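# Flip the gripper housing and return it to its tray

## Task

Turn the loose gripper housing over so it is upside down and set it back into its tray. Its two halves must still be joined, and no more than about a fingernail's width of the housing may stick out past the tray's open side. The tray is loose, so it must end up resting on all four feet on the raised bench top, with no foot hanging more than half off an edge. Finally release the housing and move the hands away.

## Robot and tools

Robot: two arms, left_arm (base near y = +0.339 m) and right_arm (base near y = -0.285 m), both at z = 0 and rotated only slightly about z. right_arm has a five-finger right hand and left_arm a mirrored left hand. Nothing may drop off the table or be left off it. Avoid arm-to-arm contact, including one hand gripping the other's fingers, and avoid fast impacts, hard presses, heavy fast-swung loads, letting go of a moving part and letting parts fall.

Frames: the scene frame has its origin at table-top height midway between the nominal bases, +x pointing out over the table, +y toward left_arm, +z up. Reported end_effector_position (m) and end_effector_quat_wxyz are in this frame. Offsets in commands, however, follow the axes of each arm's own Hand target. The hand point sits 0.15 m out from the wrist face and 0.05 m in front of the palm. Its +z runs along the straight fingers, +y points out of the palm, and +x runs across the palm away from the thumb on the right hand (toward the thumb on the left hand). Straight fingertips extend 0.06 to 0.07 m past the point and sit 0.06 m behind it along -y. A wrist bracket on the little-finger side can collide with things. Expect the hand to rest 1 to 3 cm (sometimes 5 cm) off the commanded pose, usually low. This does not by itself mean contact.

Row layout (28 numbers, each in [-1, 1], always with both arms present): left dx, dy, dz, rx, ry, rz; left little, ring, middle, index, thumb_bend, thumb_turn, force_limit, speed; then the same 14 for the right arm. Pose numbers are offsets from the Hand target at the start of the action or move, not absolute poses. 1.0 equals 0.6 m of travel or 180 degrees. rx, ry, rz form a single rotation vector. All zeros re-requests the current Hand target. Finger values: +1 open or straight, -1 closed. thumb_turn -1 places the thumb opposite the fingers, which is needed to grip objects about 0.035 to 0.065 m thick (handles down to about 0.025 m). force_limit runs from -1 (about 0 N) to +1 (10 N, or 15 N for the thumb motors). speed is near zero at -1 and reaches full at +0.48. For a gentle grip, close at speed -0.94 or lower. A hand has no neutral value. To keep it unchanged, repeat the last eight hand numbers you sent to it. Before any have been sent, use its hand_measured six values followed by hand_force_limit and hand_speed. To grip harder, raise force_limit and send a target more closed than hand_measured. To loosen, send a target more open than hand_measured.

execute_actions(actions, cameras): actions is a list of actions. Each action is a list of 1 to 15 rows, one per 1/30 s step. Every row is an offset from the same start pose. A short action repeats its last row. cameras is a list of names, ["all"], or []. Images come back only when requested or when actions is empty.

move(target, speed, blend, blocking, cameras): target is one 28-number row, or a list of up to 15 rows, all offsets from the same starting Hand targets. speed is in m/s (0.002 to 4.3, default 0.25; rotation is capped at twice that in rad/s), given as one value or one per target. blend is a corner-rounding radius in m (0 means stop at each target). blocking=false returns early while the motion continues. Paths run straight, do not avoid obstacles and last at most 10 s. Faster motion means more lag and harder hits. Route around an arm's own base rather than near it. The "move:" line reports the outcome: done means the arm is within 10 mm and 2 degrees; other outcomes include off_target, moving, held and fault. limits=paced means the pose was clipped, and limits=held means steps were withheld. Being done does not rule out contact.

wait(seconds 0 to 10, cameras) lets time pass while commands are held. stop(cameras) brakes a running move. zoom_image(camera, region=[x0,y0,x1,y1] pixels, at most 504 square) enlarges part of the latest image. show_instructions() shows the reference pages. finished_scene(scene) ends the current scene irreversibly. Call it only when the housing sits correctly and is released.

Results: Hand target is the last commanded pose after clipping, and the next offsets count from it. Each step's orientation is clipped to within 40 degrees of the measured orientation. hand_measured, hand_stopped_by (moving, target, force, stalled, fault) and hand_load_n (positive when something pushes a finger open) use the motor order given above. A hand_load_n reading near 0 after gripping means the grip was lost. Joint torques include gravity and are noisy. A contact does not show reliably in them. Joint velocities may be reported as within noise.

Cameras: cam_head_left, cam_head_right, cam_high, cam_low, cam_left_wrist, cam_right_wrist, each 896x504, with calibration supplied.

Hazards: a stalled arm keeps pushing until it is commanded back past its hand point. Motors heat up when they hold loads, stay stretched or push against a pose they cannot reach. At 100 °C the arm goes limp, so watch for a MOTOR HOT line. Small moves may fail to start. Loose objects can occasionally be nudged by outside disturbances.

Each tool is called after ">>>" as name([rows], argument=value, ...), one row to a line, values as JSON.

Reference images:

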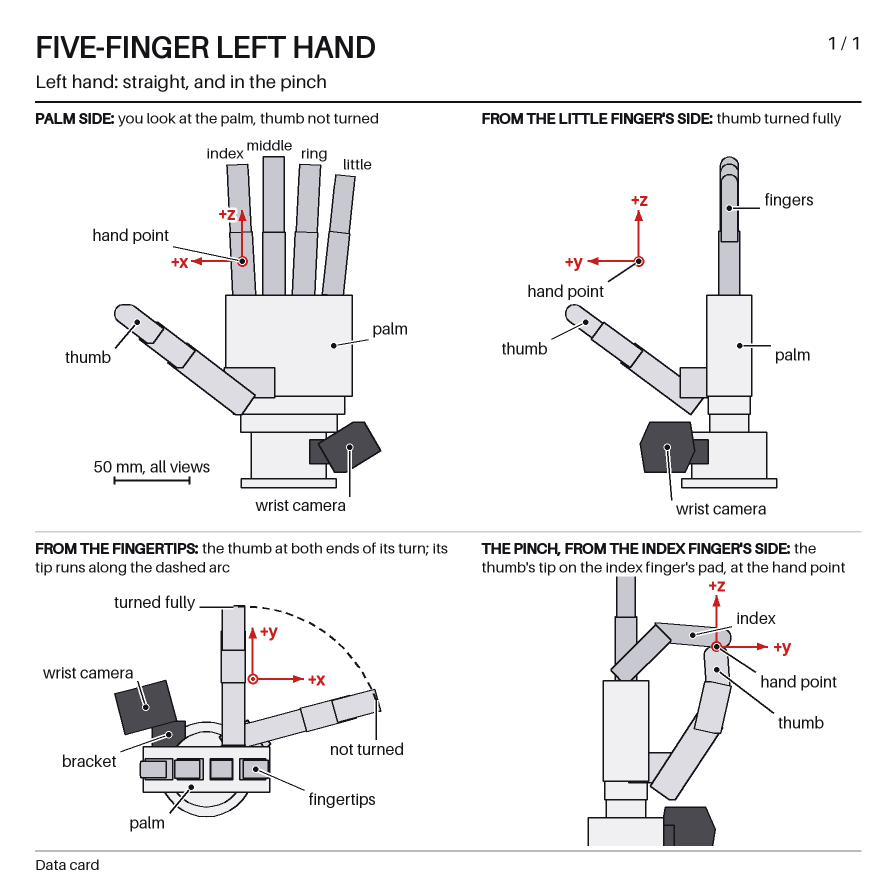

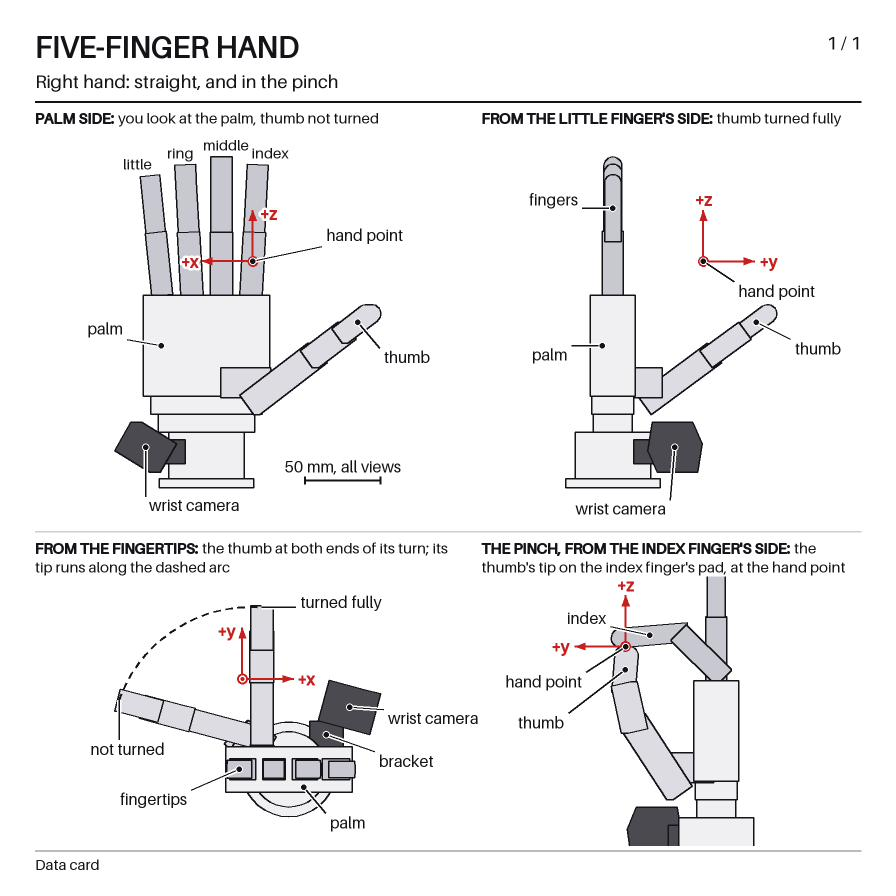

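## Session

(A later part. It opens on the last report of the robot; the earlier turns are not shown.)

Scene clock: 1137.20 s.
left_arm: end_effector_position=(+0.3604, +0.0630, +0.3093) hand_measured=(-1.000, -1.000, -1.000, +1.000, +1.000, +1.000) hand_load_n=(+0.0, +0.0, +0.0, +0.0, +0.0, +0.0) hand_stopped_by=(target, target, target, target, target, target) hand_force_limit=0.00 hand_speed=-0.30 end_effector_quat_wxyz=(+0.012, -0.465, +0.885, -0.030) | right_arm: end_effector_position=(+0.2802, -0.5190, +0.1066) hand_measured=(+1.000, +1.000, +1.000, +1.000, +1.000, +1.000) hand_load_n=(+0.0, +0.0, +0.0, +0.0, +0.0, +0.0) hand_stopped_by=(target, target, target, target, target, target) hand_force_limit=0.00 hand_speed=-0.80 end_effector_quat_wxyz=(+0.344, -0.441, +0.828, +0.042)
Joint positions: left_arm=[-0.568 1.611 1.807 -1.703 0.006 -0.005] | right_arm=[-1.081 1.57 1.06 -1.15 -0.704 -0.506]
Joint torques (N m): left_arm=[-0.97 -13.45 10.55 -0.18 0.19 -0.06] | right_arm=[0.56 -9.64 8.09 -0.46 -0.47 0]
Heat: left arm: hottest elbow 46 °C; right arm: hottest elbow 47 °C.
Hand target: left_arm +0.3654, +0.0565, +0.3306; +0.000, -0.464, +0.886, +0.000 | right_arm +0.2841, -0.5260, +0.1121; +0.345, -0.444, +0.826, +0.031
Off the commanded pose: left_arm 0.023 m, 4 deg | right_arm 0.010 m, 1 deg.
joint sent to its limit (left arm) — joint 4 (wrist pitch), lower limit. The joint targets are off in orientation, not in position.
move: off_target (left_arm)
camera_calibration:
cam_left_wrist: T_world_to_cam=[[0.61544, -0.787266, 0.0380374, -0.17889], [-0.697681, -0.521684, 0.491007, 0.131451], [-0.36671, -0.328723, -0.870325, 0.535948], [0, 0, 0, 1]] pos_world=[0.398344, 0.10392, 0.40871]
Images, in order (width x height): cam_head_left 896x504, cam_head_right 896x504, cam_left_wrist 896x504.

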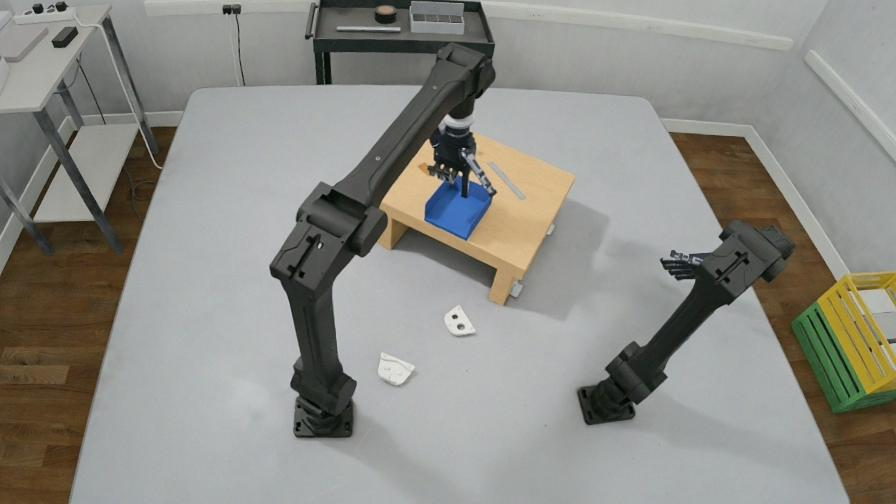

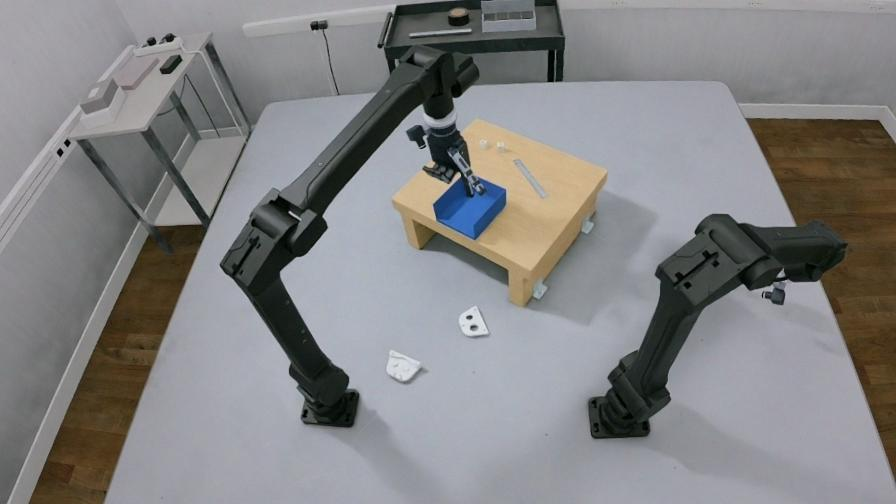

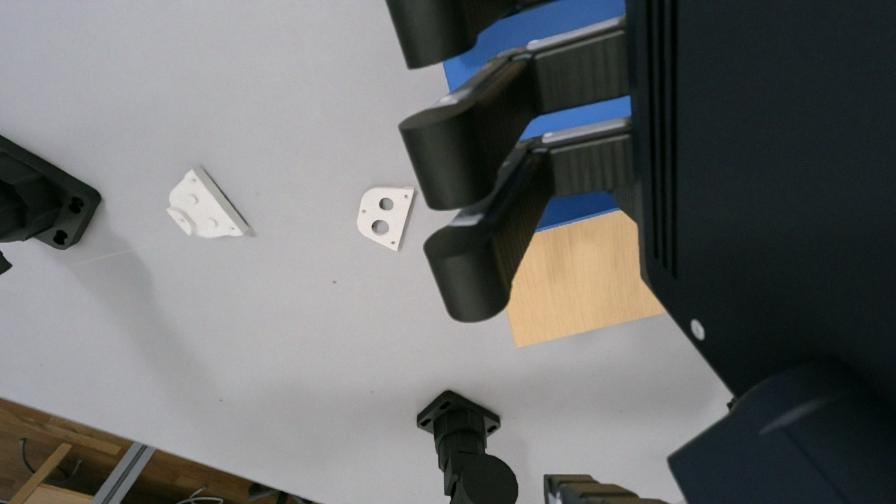

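>>> move(target=[0.0432,0.5383,0.1343,0,0,0,-1,-1,-1,1,1,1,0,-0.3,0,0,0,0,0,0,1,1,1,1,1,1,0,-0.8], speed=0.2, cameras=["cam_head_left","cam_head_right","cam_left_wrist"])

Scene clock: 1507.30 s.
left_arm: end_effector_position=(+0.0882, +0.2190, +0.2517) hand_measured=(-1.000, -1.000, -1.000, +1.000, +1.000, +1.000) hand_load_n=(+0.0, +0.0, +0.0, +0.0, +0.0, +0.0) hand_stopped_by=(target, target, target, target, target, target) hand_force_limit=0.00 hand_speed=-0.30 end_effector_quat_wxyz=(+0.010, -0.457, +0.888, -0.043) | right_arm: end_effector_position=(+0.2802, -0.5190, +0.1066) hand_measured=(+1.000, +1.000, +1.000, +1.000, +1.000, +1.000) hand_load_n=(+0.0, +0.0, +0.0, +0.0, +0.0, +0.0) hand_stopped_by=(target, target, target, target, target, target) hand_force_limit=0.00 hand_speed=-0.80 end_effector_quat_wxyz=(+0.344, -0.441, +0.828, +0.042)
Joint positions: left_arm=[-0.714 0.75 0.974 -1.706 0.01 -0.132] | right_arm=[-1.081 1.57 1.06 -1.15 -0.704 -0.506]
Joint torques (N m): left_arm=[-1.26 0.44 6.46 0.01 0.18 -0.17] | right_arm=[0.56 -9.58 8.08 -0.47 -0.47 0.01]
Motor temperatures (°C): left_arm=[35 38 55 34 38 32] | right_arm=[38 39 48 35 35 33]
Heat: left arm: hottest elbow 55 °C; right arm: hottest elbow 48 °C.
Hand target: left_arm +0.0850, +0.2191, +0.2504; +0.000, -0.464, +0.886, +0.000 | right_arm +0.2841, -0.5260, +0.1121; +0.345, -0.444, +0.826, +0.031
Off the commanded pose: left_arm 0.003 m, 5 deg | right_arm 0.010 m, 1 deg.
joint sent to its limit (left arm) — joint 4 (wrist pitch), lower limit. The joint targets are off in orientation, not in position.
move: off_target (left_arm)
camera_calibration:
cam_left_wrist: T_world_to_cam=[[0.599629, -0.797742, 0.0636554, 0.110797], [-0.711954, -0.495435, 0.497661, 0.0449946], [-0.365468, -0.343732, -0.865033, 0.439089], [0, 0, 0, 1]] pos_world=[0.12607, 0.261608, 0.350381]
Images, in order (width x height): cam_head_left 896x504, cam_head_right 896x504, cam_left_wrist 896x504.

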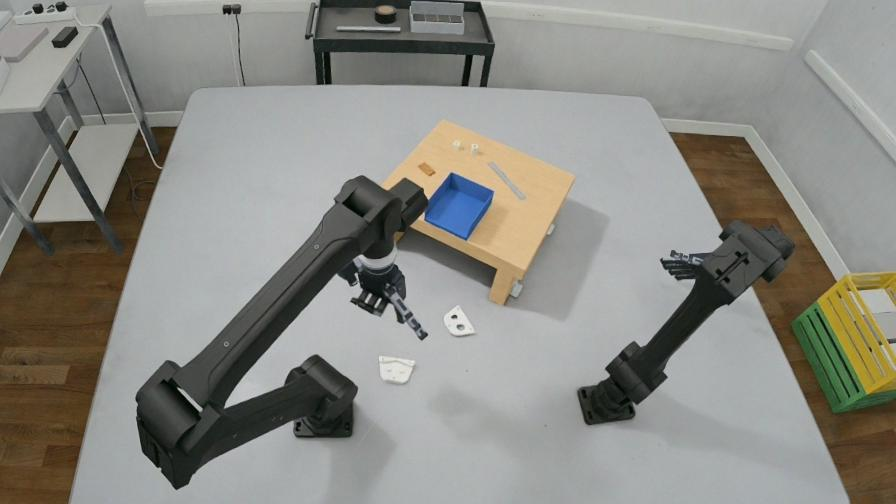

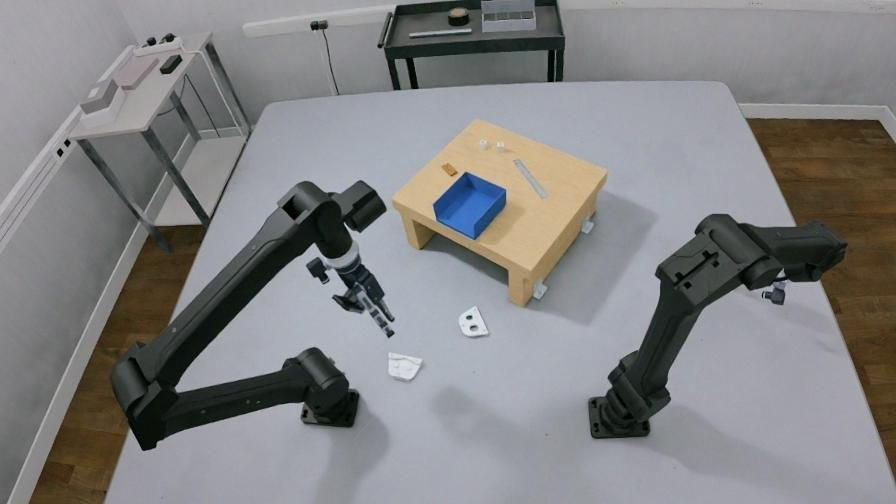

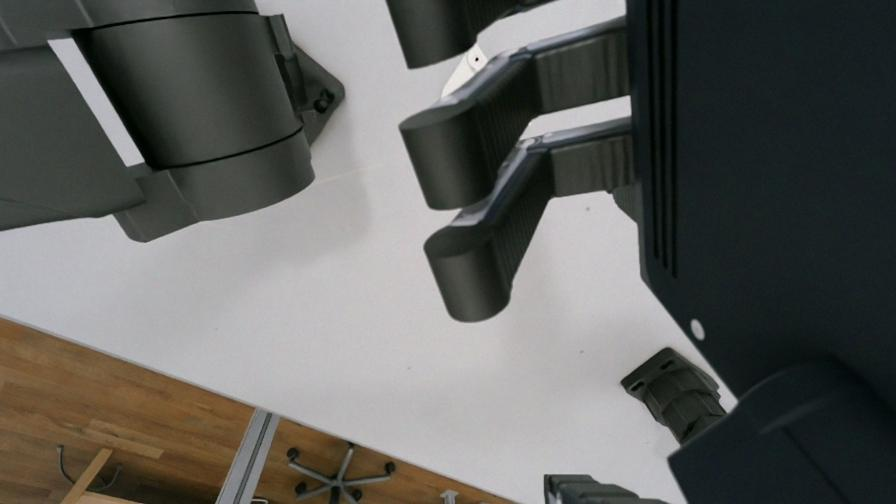

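>>> execute_actions(actions=[], cameras=["cam_head_left","cam_head_right","cam_high"])

Scene clock: 1550.63 s.
left_arm: end_effector_position=(+0.0882, +0.2190, +0.2517) hand_measured=(-1.000, -1.000, -1.000, +1.000, +1.000, +1.000) hand_load_n=(+0.0, +0.0, +0.0, +0.0, +0.0, +0.0) hand_stopped_by=(target, target, target, target, target, target) hand_force_limit=0.00 hand_speed=-0.30 end_effector_quat_wxyz=(+0.010, -0.457, +0.888, -0.043) | right_arm: end_effector_position=(+0.2802, -0.5190, +0.1066) hand_measured=(+1.000, +1.000, +1.000, +1.000, +1.000, +1.000) hand_load_n=(+0.0, +0.0, +0.0, +0.0, +0.0, +0.0) hand_stopped_by=(target, target, target, target, target, target) hand_force_limit=0.00 hand_speed=-0.80 end_effector_quat_wxyz=(+0.344, -0.441, +0.828, +0.042)
Joint positions: left_arm=[-0.714 0.75 0.974 -1.706 0.01 -0.132] | right_arm=[-1.081 1.57 1.06 -1.15 -0.704 -0.506]
Joint velocities: within noise
Joint torques (N m): left_arm=[-1.32 0.5 6.49 -0.02 0.18 -0.15] | right_arm=[0.56 -9.64 8.08 -0.47 -0.47 0]
Motor temperatures (°C): left_arm=[35 37 52 34 38 32] | right_arm=[38 39 48 35 35 33]
Heat: left arm: hottest elbow 52 °C; right arm: hottest elbow 48 °C.
Hand target: left_arm +0.0850, +0.2191, +0.2504; +0.000, -0.464, +0.886, +0.000 | right_arm +0.2841, -0.5260, +0.1121; +0.345, -0.444, +0.826, +0.031
Off the commanded pose: left_arm 0.003 m, 5 deg | right_arm 0.010 m, 1 deg.
Images, in order (width x height): cam_head_left 896x504, cam_head_right 896x504, cam_high 896x504.

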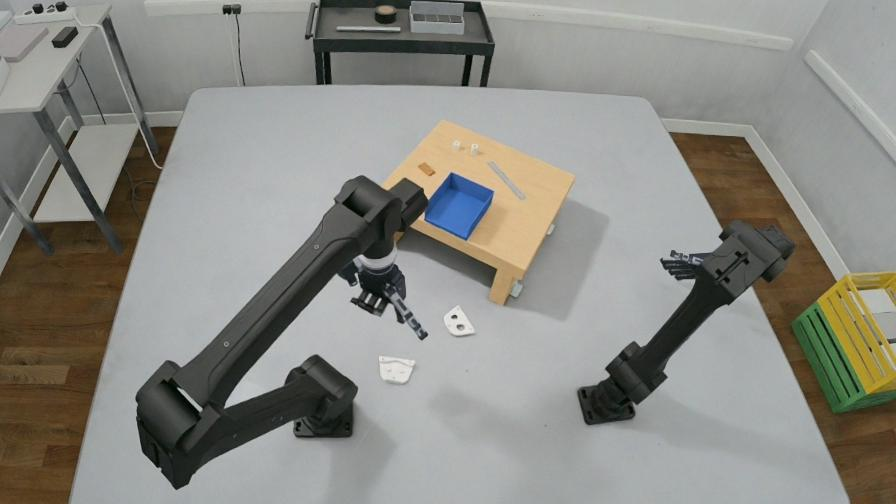

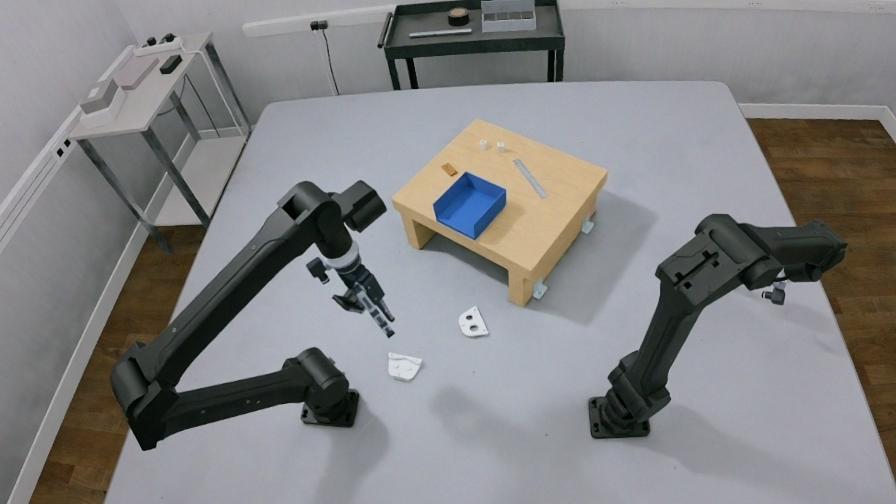

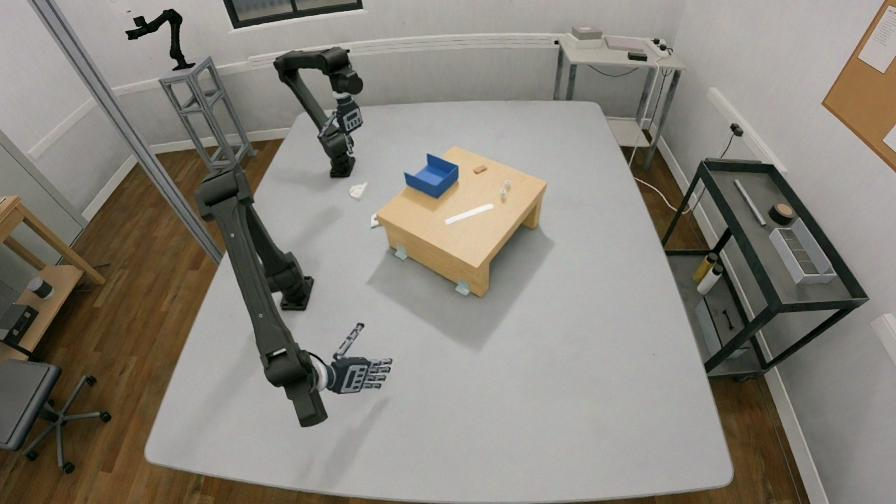

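>>> zoom_image(camera="cam_head_left", region=[350, 280, 500, 400])

>>> zoom_image(camera="cam_head_right", region=[370, 280, 520, 400])

Scaled by 3.360 from the camera's 896x504 image, which has a finer 1280x720 frame.

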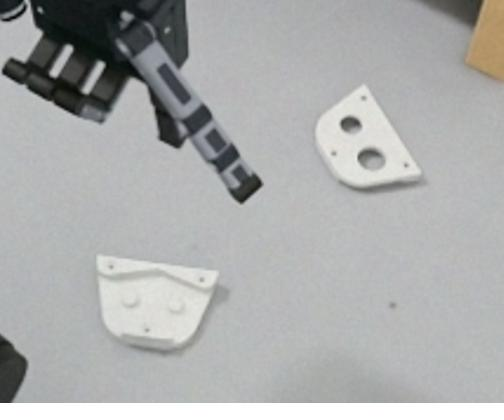

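Scaled by 3.360 from the camera's 896x504 image, which has a finer 1280x720 frame.

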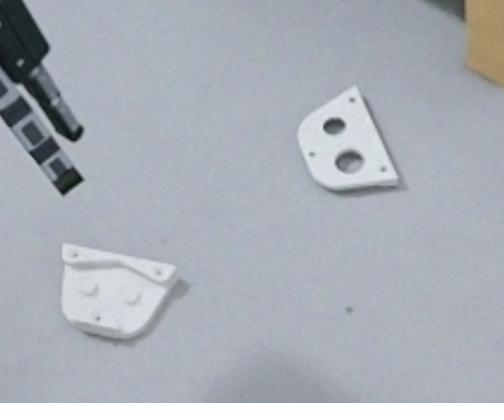

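>>> zoom_image(camera="cam_head_left", region=[372, 348, 422, 388])

>>> zoom_image(camera="cam_head_right", region=[380, 346, 430, 386])

Scaled by 10.080 from the camera's 896x504 image, which has a finer 1280x720 frame.

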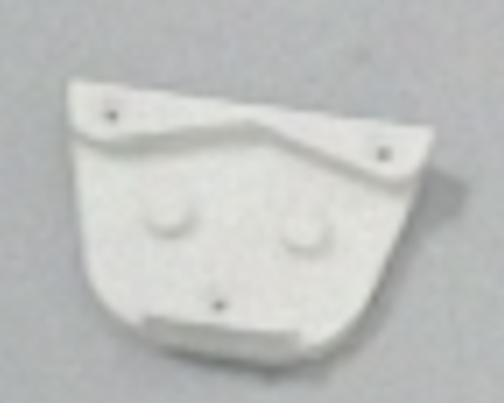

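Scaled by 10.080 from the camera's 896x504 image, which has a finer 1280x720 frame.

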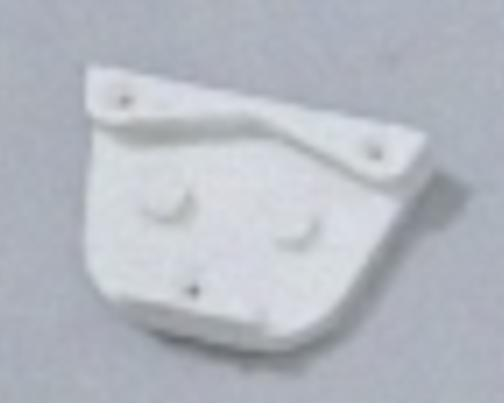

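>>> move(target=[-0.0099, 0.0004, 0.2507, 0,0,0, -1,-1,-1,1,1,1,0,-0.3, 0,0,0,0,0,0, 1,1,1,1,1,1,0,-0.8], speed=0.12, cameras=["cam_head_left","cam_head_right"])

>>> zoom_image(camera="cam_head_left", region=[360, 320, 435, 395])

>>> zoom_image(camera="cam_head_right", region=[370, 320, 445, 395])

Scene clock: 1652.47 s.
left_arm: end_effector_position=(+0.0865, +0.2235, +0.1028) hand_measured=(-1.000, -1.000, -1.000, +1.000, +1.000, +1.000) hand_load_n=(+0.0, +0.5, +0.0, +0.0, +0.0, +0.0) hand_stopped_by=(target, target, target, target, target, target) hand_force_limit=0.00 hand_speed=-0.30 end_effector_quat_wxyz=(-0.002, -0.461, +0.888, +0.000) | right_arm: end_effector_position=(+0.2802, -0.5190, +0.1066) hand_measured=(+1.000, +1.000, +1.000, +1.000, +1.000, +1.000) hand_load_n=(+0.0, +0.0, +0.0, -0.5, +0.0, +0.0) hand_stopped_by=(target, target, target, target, target, target) hand_force_limit=0.00 hand_speed=-0.80 end_effector_quat_wxyz=(+0.344, -0.441, +0.828, +0.042)
Joint positions: left_arm=[-0.707 0.809 0.596 -1.359 0.004 -0.132] | right_arm=[-1.081 1.57 1.06 -1.15 -0.704 -0.506]
Joint torques (N m): left_arm=[-0.38 -0.09 6.41 0.34 -0.07 -0.04] | right_arm=[0.56 -9.58 8.09 -0.47 -0.47 0]
Heat: left arm: hottest elbow 49 °C; right arm: hottest elbow 48 °C.
Hand target: left_arm +0.0882, +0.2242, +0.0999; +0.000, -0.464, +0.886, +0.000 | right_arm +0.2841, -0.5260, +0.1121; +0.345, -0.444, +0.826, +0.031
Off the commanded pose: left_arm 0.003 m, 0 deg | right_arm 0.010 m, 1 deg.
move: done
Images, in order (width x height): cam_head_left 896x504, cam_head_right 896x504.

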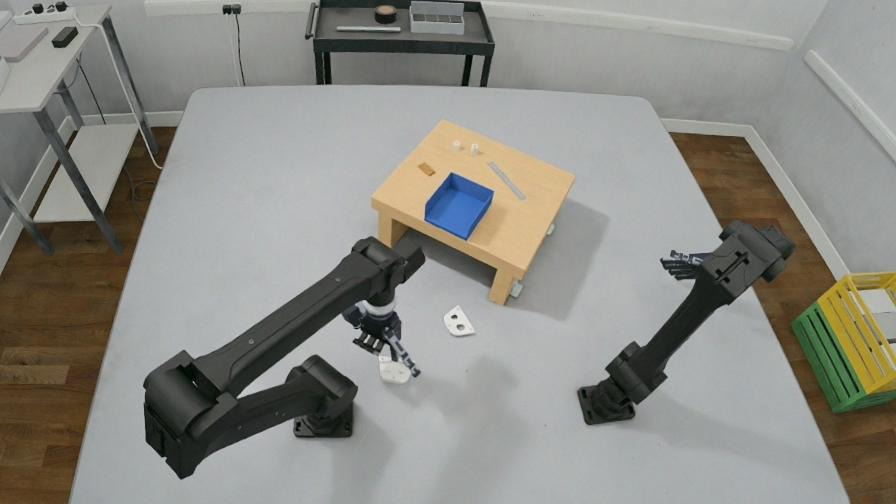

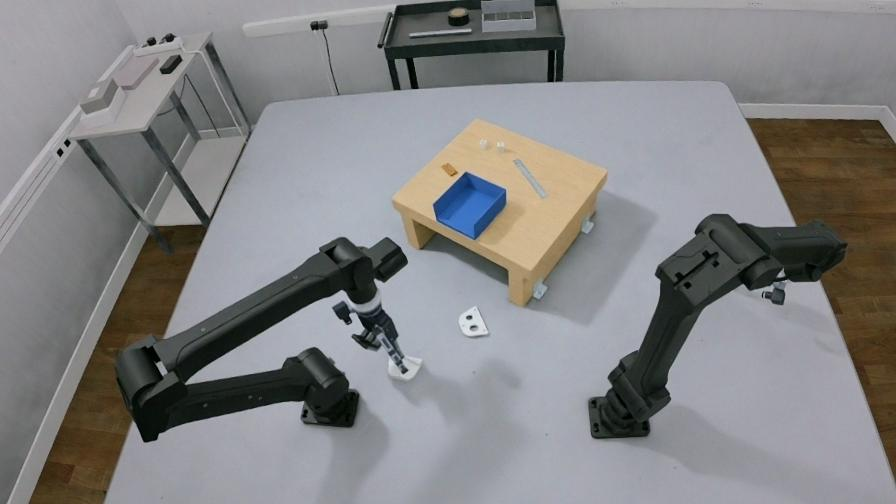

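Scaled by 6.720 from the camera's 896x504 image, which has a finer 1280x720 frame.

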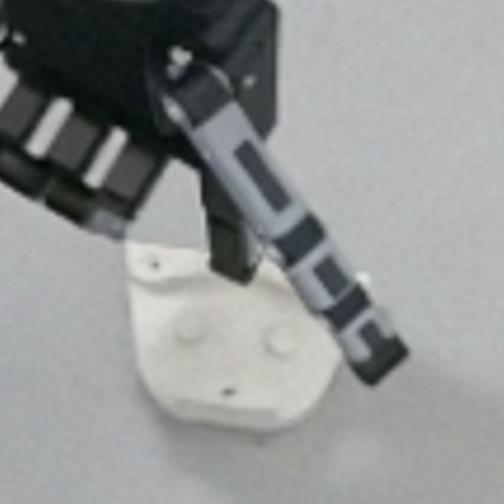

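Scaled by 6.720 from the camera's 896x504 image, which has a finer 1280x720 frame.

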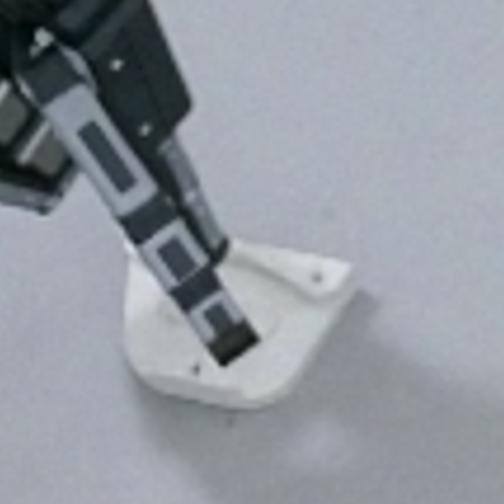

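>>> move(target=[-0.0099, -0.012, 0.0482, 0,0,0, -1,-1,-1,1,1,1,0,-0.3, 0,0,0,0,0,0, 1,1,1,1,1,1,0,-0.8], speed=0.06, cameras=["cam_head_left","cam_head_right"])

>>> zoom_image(camera="cam_head_left", region=[370, 335, 430, 395])

>>> zoom_image(camera="cam_head_right", region=[375, 335, 435, 395])

Scene clock: 1685.20 s.
left_arm: end_effector_position=(+0.1007, +0.2215, +0.0763) hand_measured=(-1.000, -1.000, -1.000, +1.000, +1.000, +1.000) hand_load_n=(+0.0, +0.0, +0.0, +0.0, +0.0, +0.0) hand_stopped_by=(target, target, target, target, target, target) hand_force_limit=0.00 hand_speed=-0.30 end_effector_quat_wxyz=(+0.005, -0.468, +0.884, -0.007) | right_arm: end_effector_position=(+0.2802, -0.5190, +0.1066) hand_measured=(+1.000, +1.000, +1.000, +1.000, +1.000, +1.000) hand_load_n=(+0.5, +0.0, +0.0, +0.0, +0.0, +0.0) hand_stopped_by=(target, target, target, target, target, target) hand_force_limit=0.00 hand_speed=-0.80 end_effector_quat_wxyz=(+0.344, -0.441, +0.828, +0.042)
Joint positions: left_arm=[-0.668 0.857 0.549 -1.245 -0.003 -0.11] | right_arm=[-1.081 1.57 1.06 -1.15 -0.704 -0.506]
Joint torques (N m): left_arm=[-0.67 -0.15 5.81 0.18 0.19 0.11] | right_arm=[0.56 -9.58 8.09 -0.47 -0.47 0.01]
Heat: left arm: hottest elbow 49 °C; right arm: hottest elbow 48 °C.
Hand target: left_arm +0.0974, +0.2250, +0.0710; +0.000, -0.464, +0.886, +0.000 | right_arm +0.2841, -0.5260, +0.1121; +0.345, -0.444, +0.826, +0.031
Off the commanded pose: left_arm 0.007 m, 1 deg | right_arm 0.010 m, 1 deg.
move: done
Images, in order (width x height): cam_head_left 896x504, cam_head_right 896x504.

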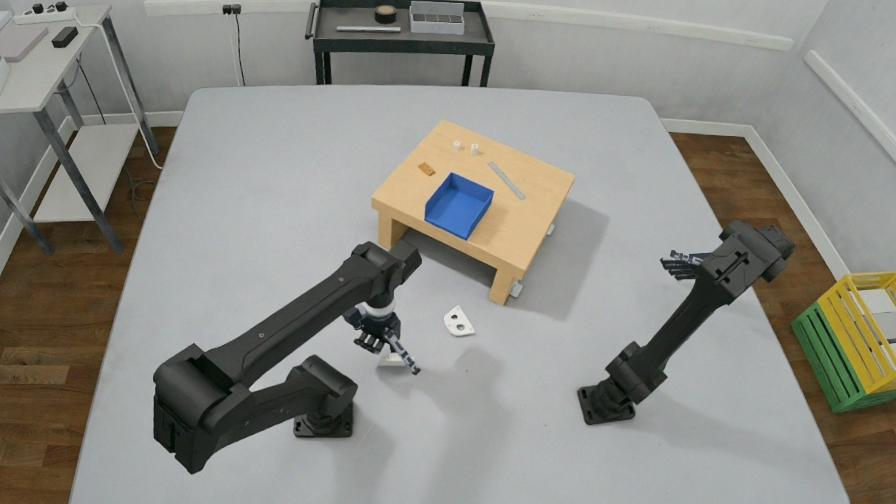

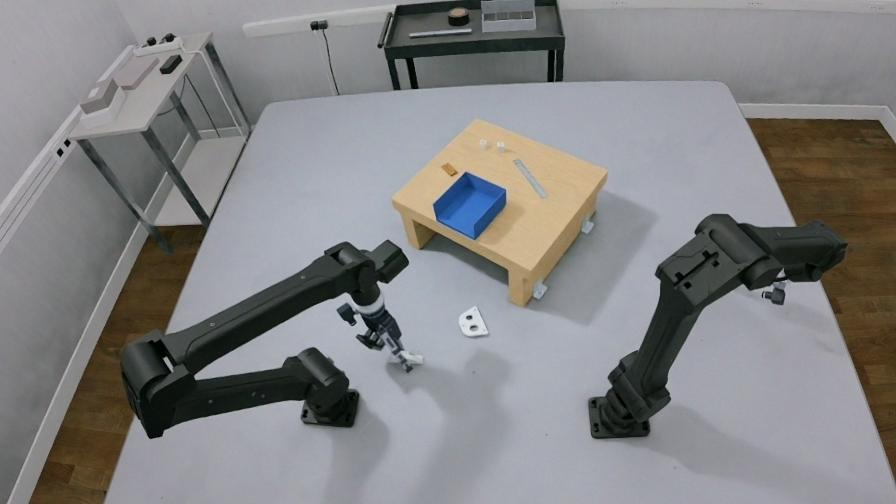

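Scaled by 8.400 from the camera's 896x504 image, which has a finer 1280x720 frame.

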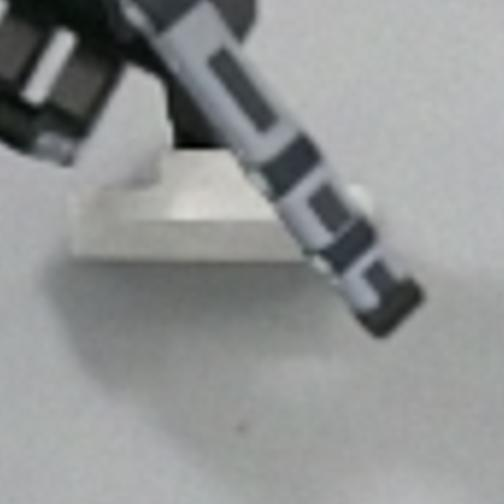

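Scaled by 8.400 from the camera's 896x504 image, which has a finer 1280x720 frame.

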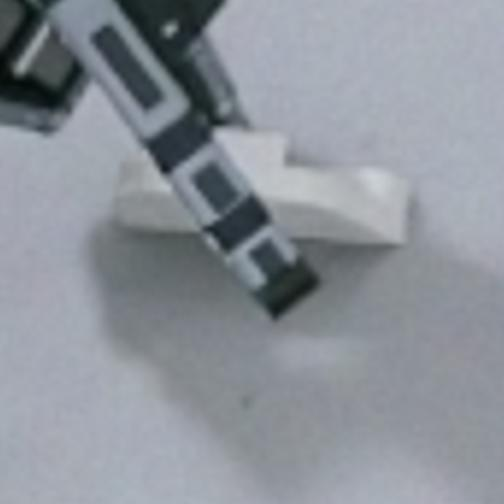

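>>> execute_actions(actions=[], cameras=["cam_left_wrist","cam_low","cam_high","cam_head_left"])

>>> zoom_image(camera="cam_head_left", region=[370, 345, 420, 385])

>>> zoom_image(camera="cam_high", region=[325, 160, 405, 240])

Scene clock: 1694.27 s.
left_arm: end_effector_position=(+0.1007, +0.2215, +0.0763) hand_measured=(-1.000, -1.000, -1.000, +1.000, +1.000, +1.000) hand_load_n=(+0.0, +0.0, +0.0, +0.0, -0.5, +0.0) hand_stopped_by=(target, target, target, target, target, target) hand_force_limit=0.00 hand_speed=-0.30 end_effector_quat_wxyz=(+0.005, -0.468, +0.884, -0.007) | right_arm: end_effector_position=(+0.2802, -0.5190, +0.1066) hand_measured=(+1.000, +1.000, +1.000, +1.000, +1.000, +1.000) hand_load_n=(+0.0, +0.0, +0.0, +0.0, +0.0, +0.0) hand_stopped_by=(target, target, target, target, target, target) hand_force_limit=0.00 hand_speed=-0.80 end_effector_quat_wxyz=(+0.344, -0.441, +0.828, +0.042)
Joint positions: left_arm=[-0.668 0.857 0.549 -1.245 -0.003 -0.11] | right_arm=[-1.081 1.57 1.06 -1.15 -0.704 -0.506]
Joint velocities: within noise
Joint torques (N m): left_arm=[-0.5 -0.09 5.74 0.17 0.19 0.11] | right_arm=[0.56 -9.58 8.08 -0.46 -0.47 0]
Motor temperatures (°C): left_arm=[35 36 49 34 38 32] | right_arm=[38 39 49 35 35 33]
Heat: left arm: hottest elbow 49 °C; right arm: hottest elbow 49 °C.
Hand target: left_arm +0.0974, +0.2250, +0.0710; +0.000, -0.464, +0.886, +0.000 | right_arm +0.2841, -0.5260, +0.1121; +0.345, -0.444, +0.826, +0.031
Off the commanded pose: left_arm 0.007 m, 1 deg | right_arm 0.010 m, 1 deg.
camera_calibration:
cam_left_wrist: T_world_to_cam=[[0.620729, -0.783977, -0.00870383, 0.116832], [-0.677522, -0.541962, 0.497234, 0.149284], [-0.394537, -0.302751, -0.867573, 0.286868], [0, 0, 0, 1]] pos_world=[0.141802, 0.259349, 0.175667]
Images, in order (width x height): cam_head_left 896x504, cam_high 896x504, cam_low 896x504, cam_left_wrist 896x504.

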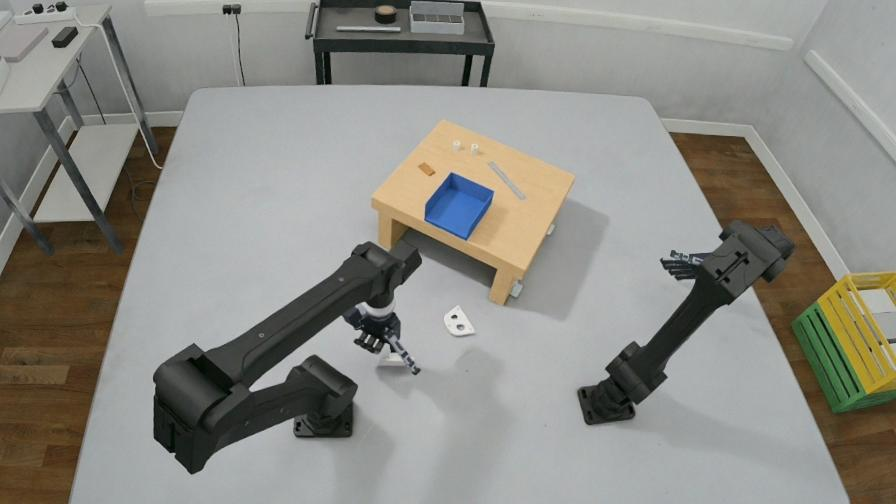

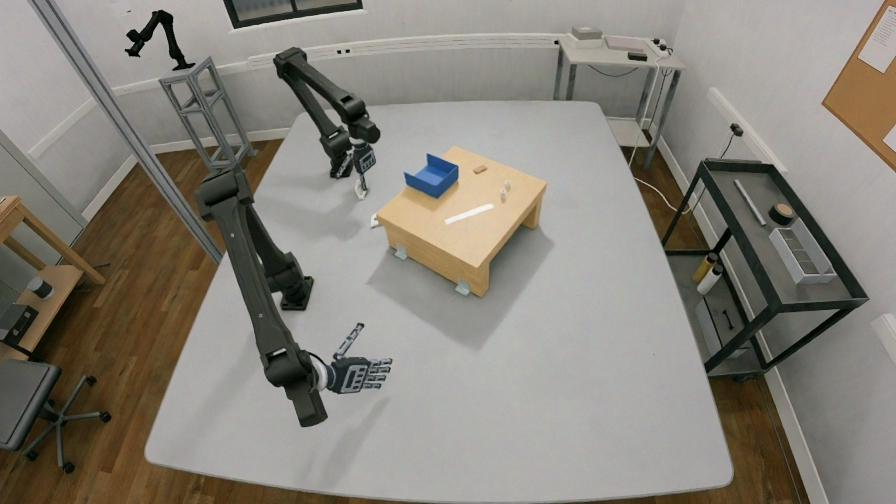

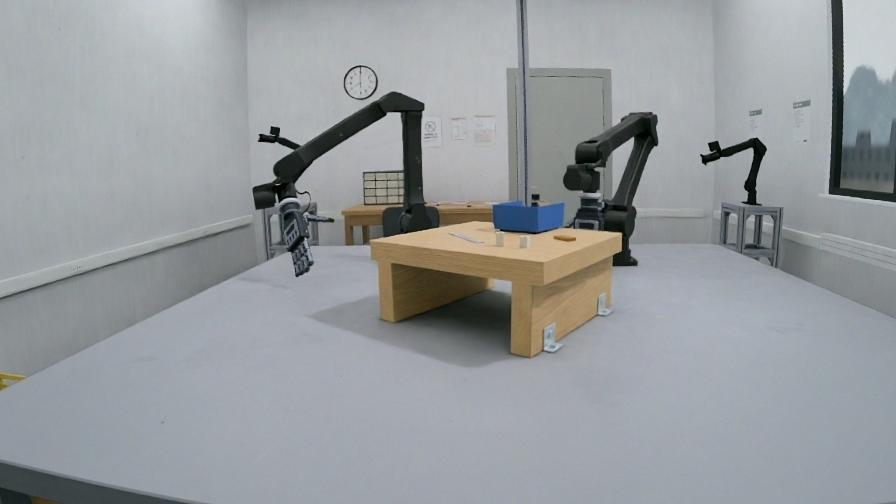

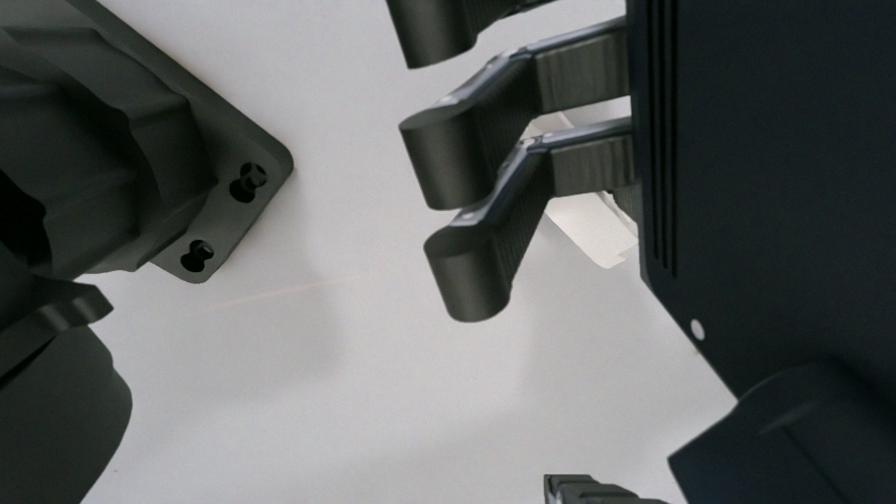

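Scaled by 10.080 from the camera's 896x504 image, which has a finer 1280x720 frame.

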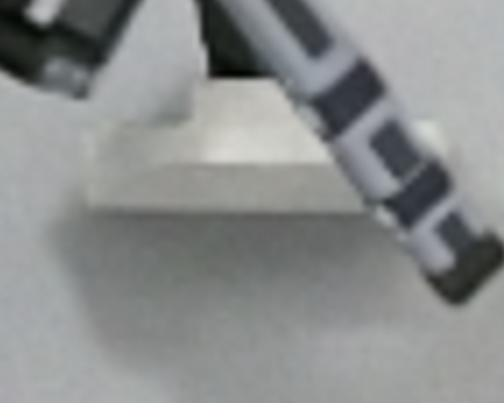

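Scaled by 6.300 from the camera's 896x504 image, which has a finer 1280x720 frame.

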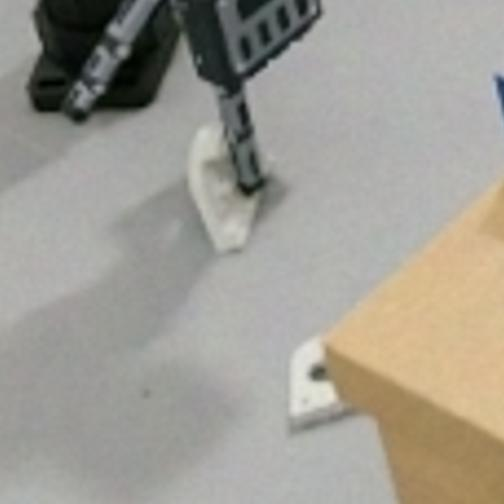

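>>> zoom_image(camera="cam_high", region=[350, 172, 382, 204])

>>> zoom_image(camera="cam_left_wrist", region=[500, 60, 700, 300])

Scaled by 15.750 from the camera's 896x504 image, which has a finer 1280x720 frame.

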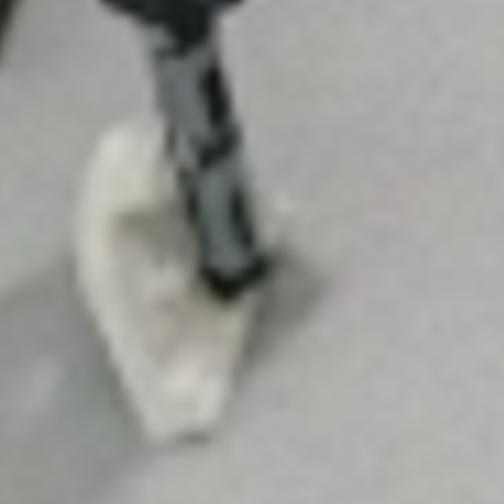

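Scaled by 2.100 from the camera's 896x504 image, which has a finer 1280x720 frame.

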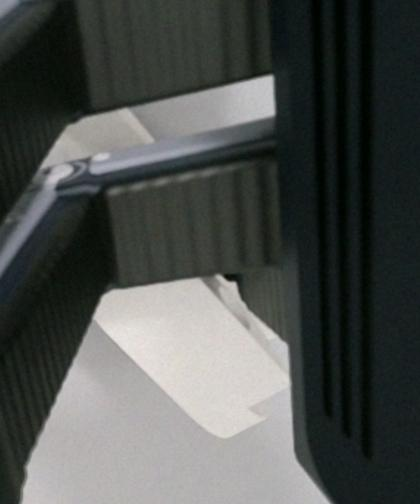

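>>> move(target=[0, 0, -0.05, 0,0,0, -1,-1,-1,1,1,1,0,-0.3, 0,0,0,0,0,0, 1,1,1,1,1,1,0,-0.8], speed=0.03, cameras=["cam_head_left","cam_head_right","cam_high"])

>>> zoom_image(camera="cam_head_left", region=[370, 335, 430, 395])

>>> zoom_image(camera="cam_high", region=[350, 172, 382, 204])

Scene clock: 1731.00 s.
left_arm: end_effector_position=(+0.0838, +0.2358, +0.0831) hand_measured=(-1.000, -1.000, -1.000, +1.000, +1.000, +1.000) hand_load_n=(+0.0, +0.0, +0.0, +0.0, +0.0, +0.0) hand_stopped_by=(target, target, target, target, target, target) hand_force_limit=0.00 hand_speed=-0.30 end_effector_quat_wxyz=(-0.008, -0.468, +0.883, +0.025) | right_arm: end_effector_position=(+0.2802, -0.5190, +0.1066) hand_measured=(+1.000, +1.000, +1.000, +1.000, +1.000, +1.000) hand_load_n=(+0.0, +0.0, +0.0, +0.0, +0.0, +0.0) hand_stopped_by=(target, target, target, target, target, target) hand_force_limit=0.00 hand_speed=-0.80 end_effector_quat_wxyz=(+0.344, -0.441, +0.828, +0.042)
Joint positions: left_arm=[-0.668 0.842 0.549 -1.331 -0.003 -0.11] | right_arm=[-1.081 1.57 1.06 -1.15 -0.704 -0.506]
Joint torques (N m): left_arm=[-0.62 -1.26 10.17 -0.38 0.16 0.1] | right_arm=[0.56 -9.58 8.09 -0.46 -0.47 0]
Heat: left arm: hottest elbow 48 °C; right arm: hottest elbow 49 °C.
Hand target: left_arm +0.0974, +0.2250, +0.1010; +0.000, -0.464, +0.886, +0.001 | right_arm +0.2841, -0.5260, +0.1121; +0.345, -0.444, +0.826, +0.031
Off the commanded pose: left_arm 0.025 m, 3 deg | right_arm 0.010 m, 1 deg.
move: off_target (left_arm)
Images, in order (width x height): cam_head_left 896x504, cam_head_right 896x504, cam_high 896x504.

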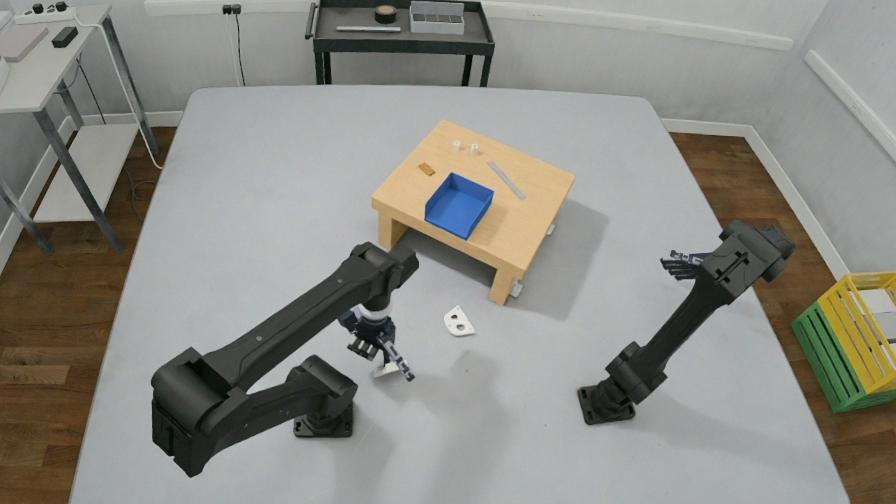

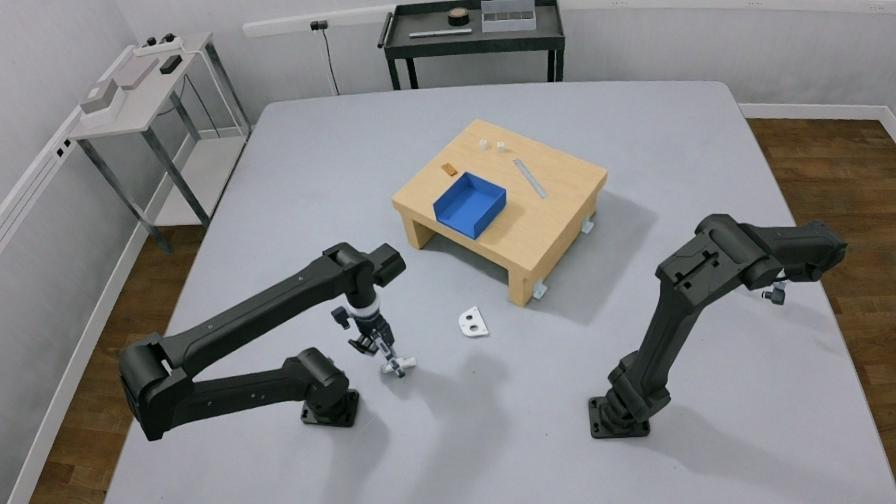

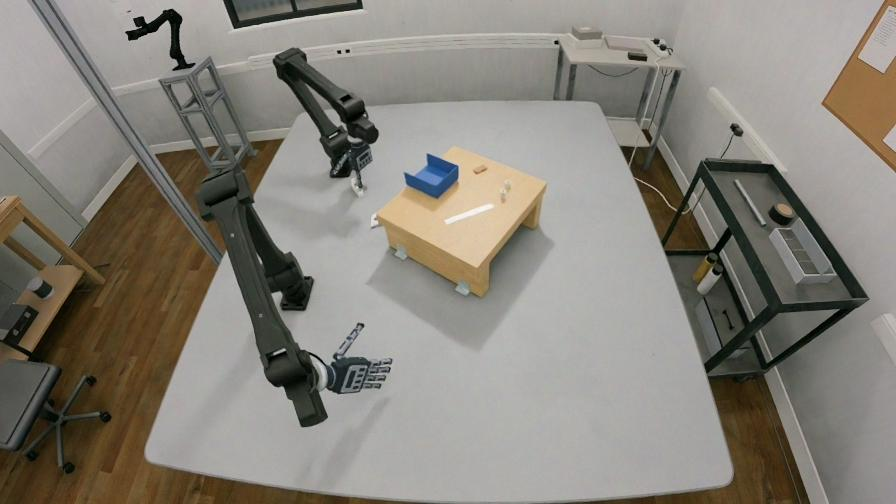

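Scaled by 8.400 from the camera's 896x504 image, which has a finer 1280x720 frame.

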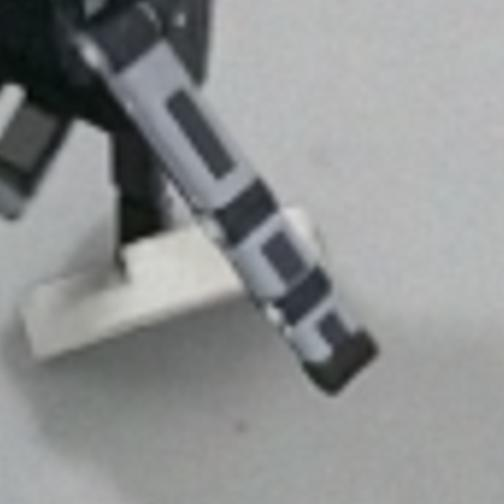

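Scaled by 15.750 from the camera's 896x504 image, which has a finer 1280x720 frame.

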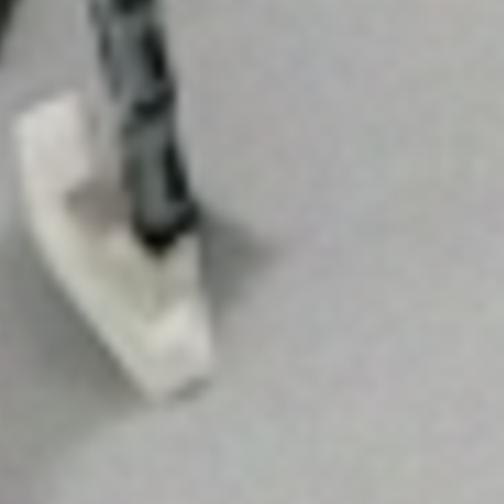

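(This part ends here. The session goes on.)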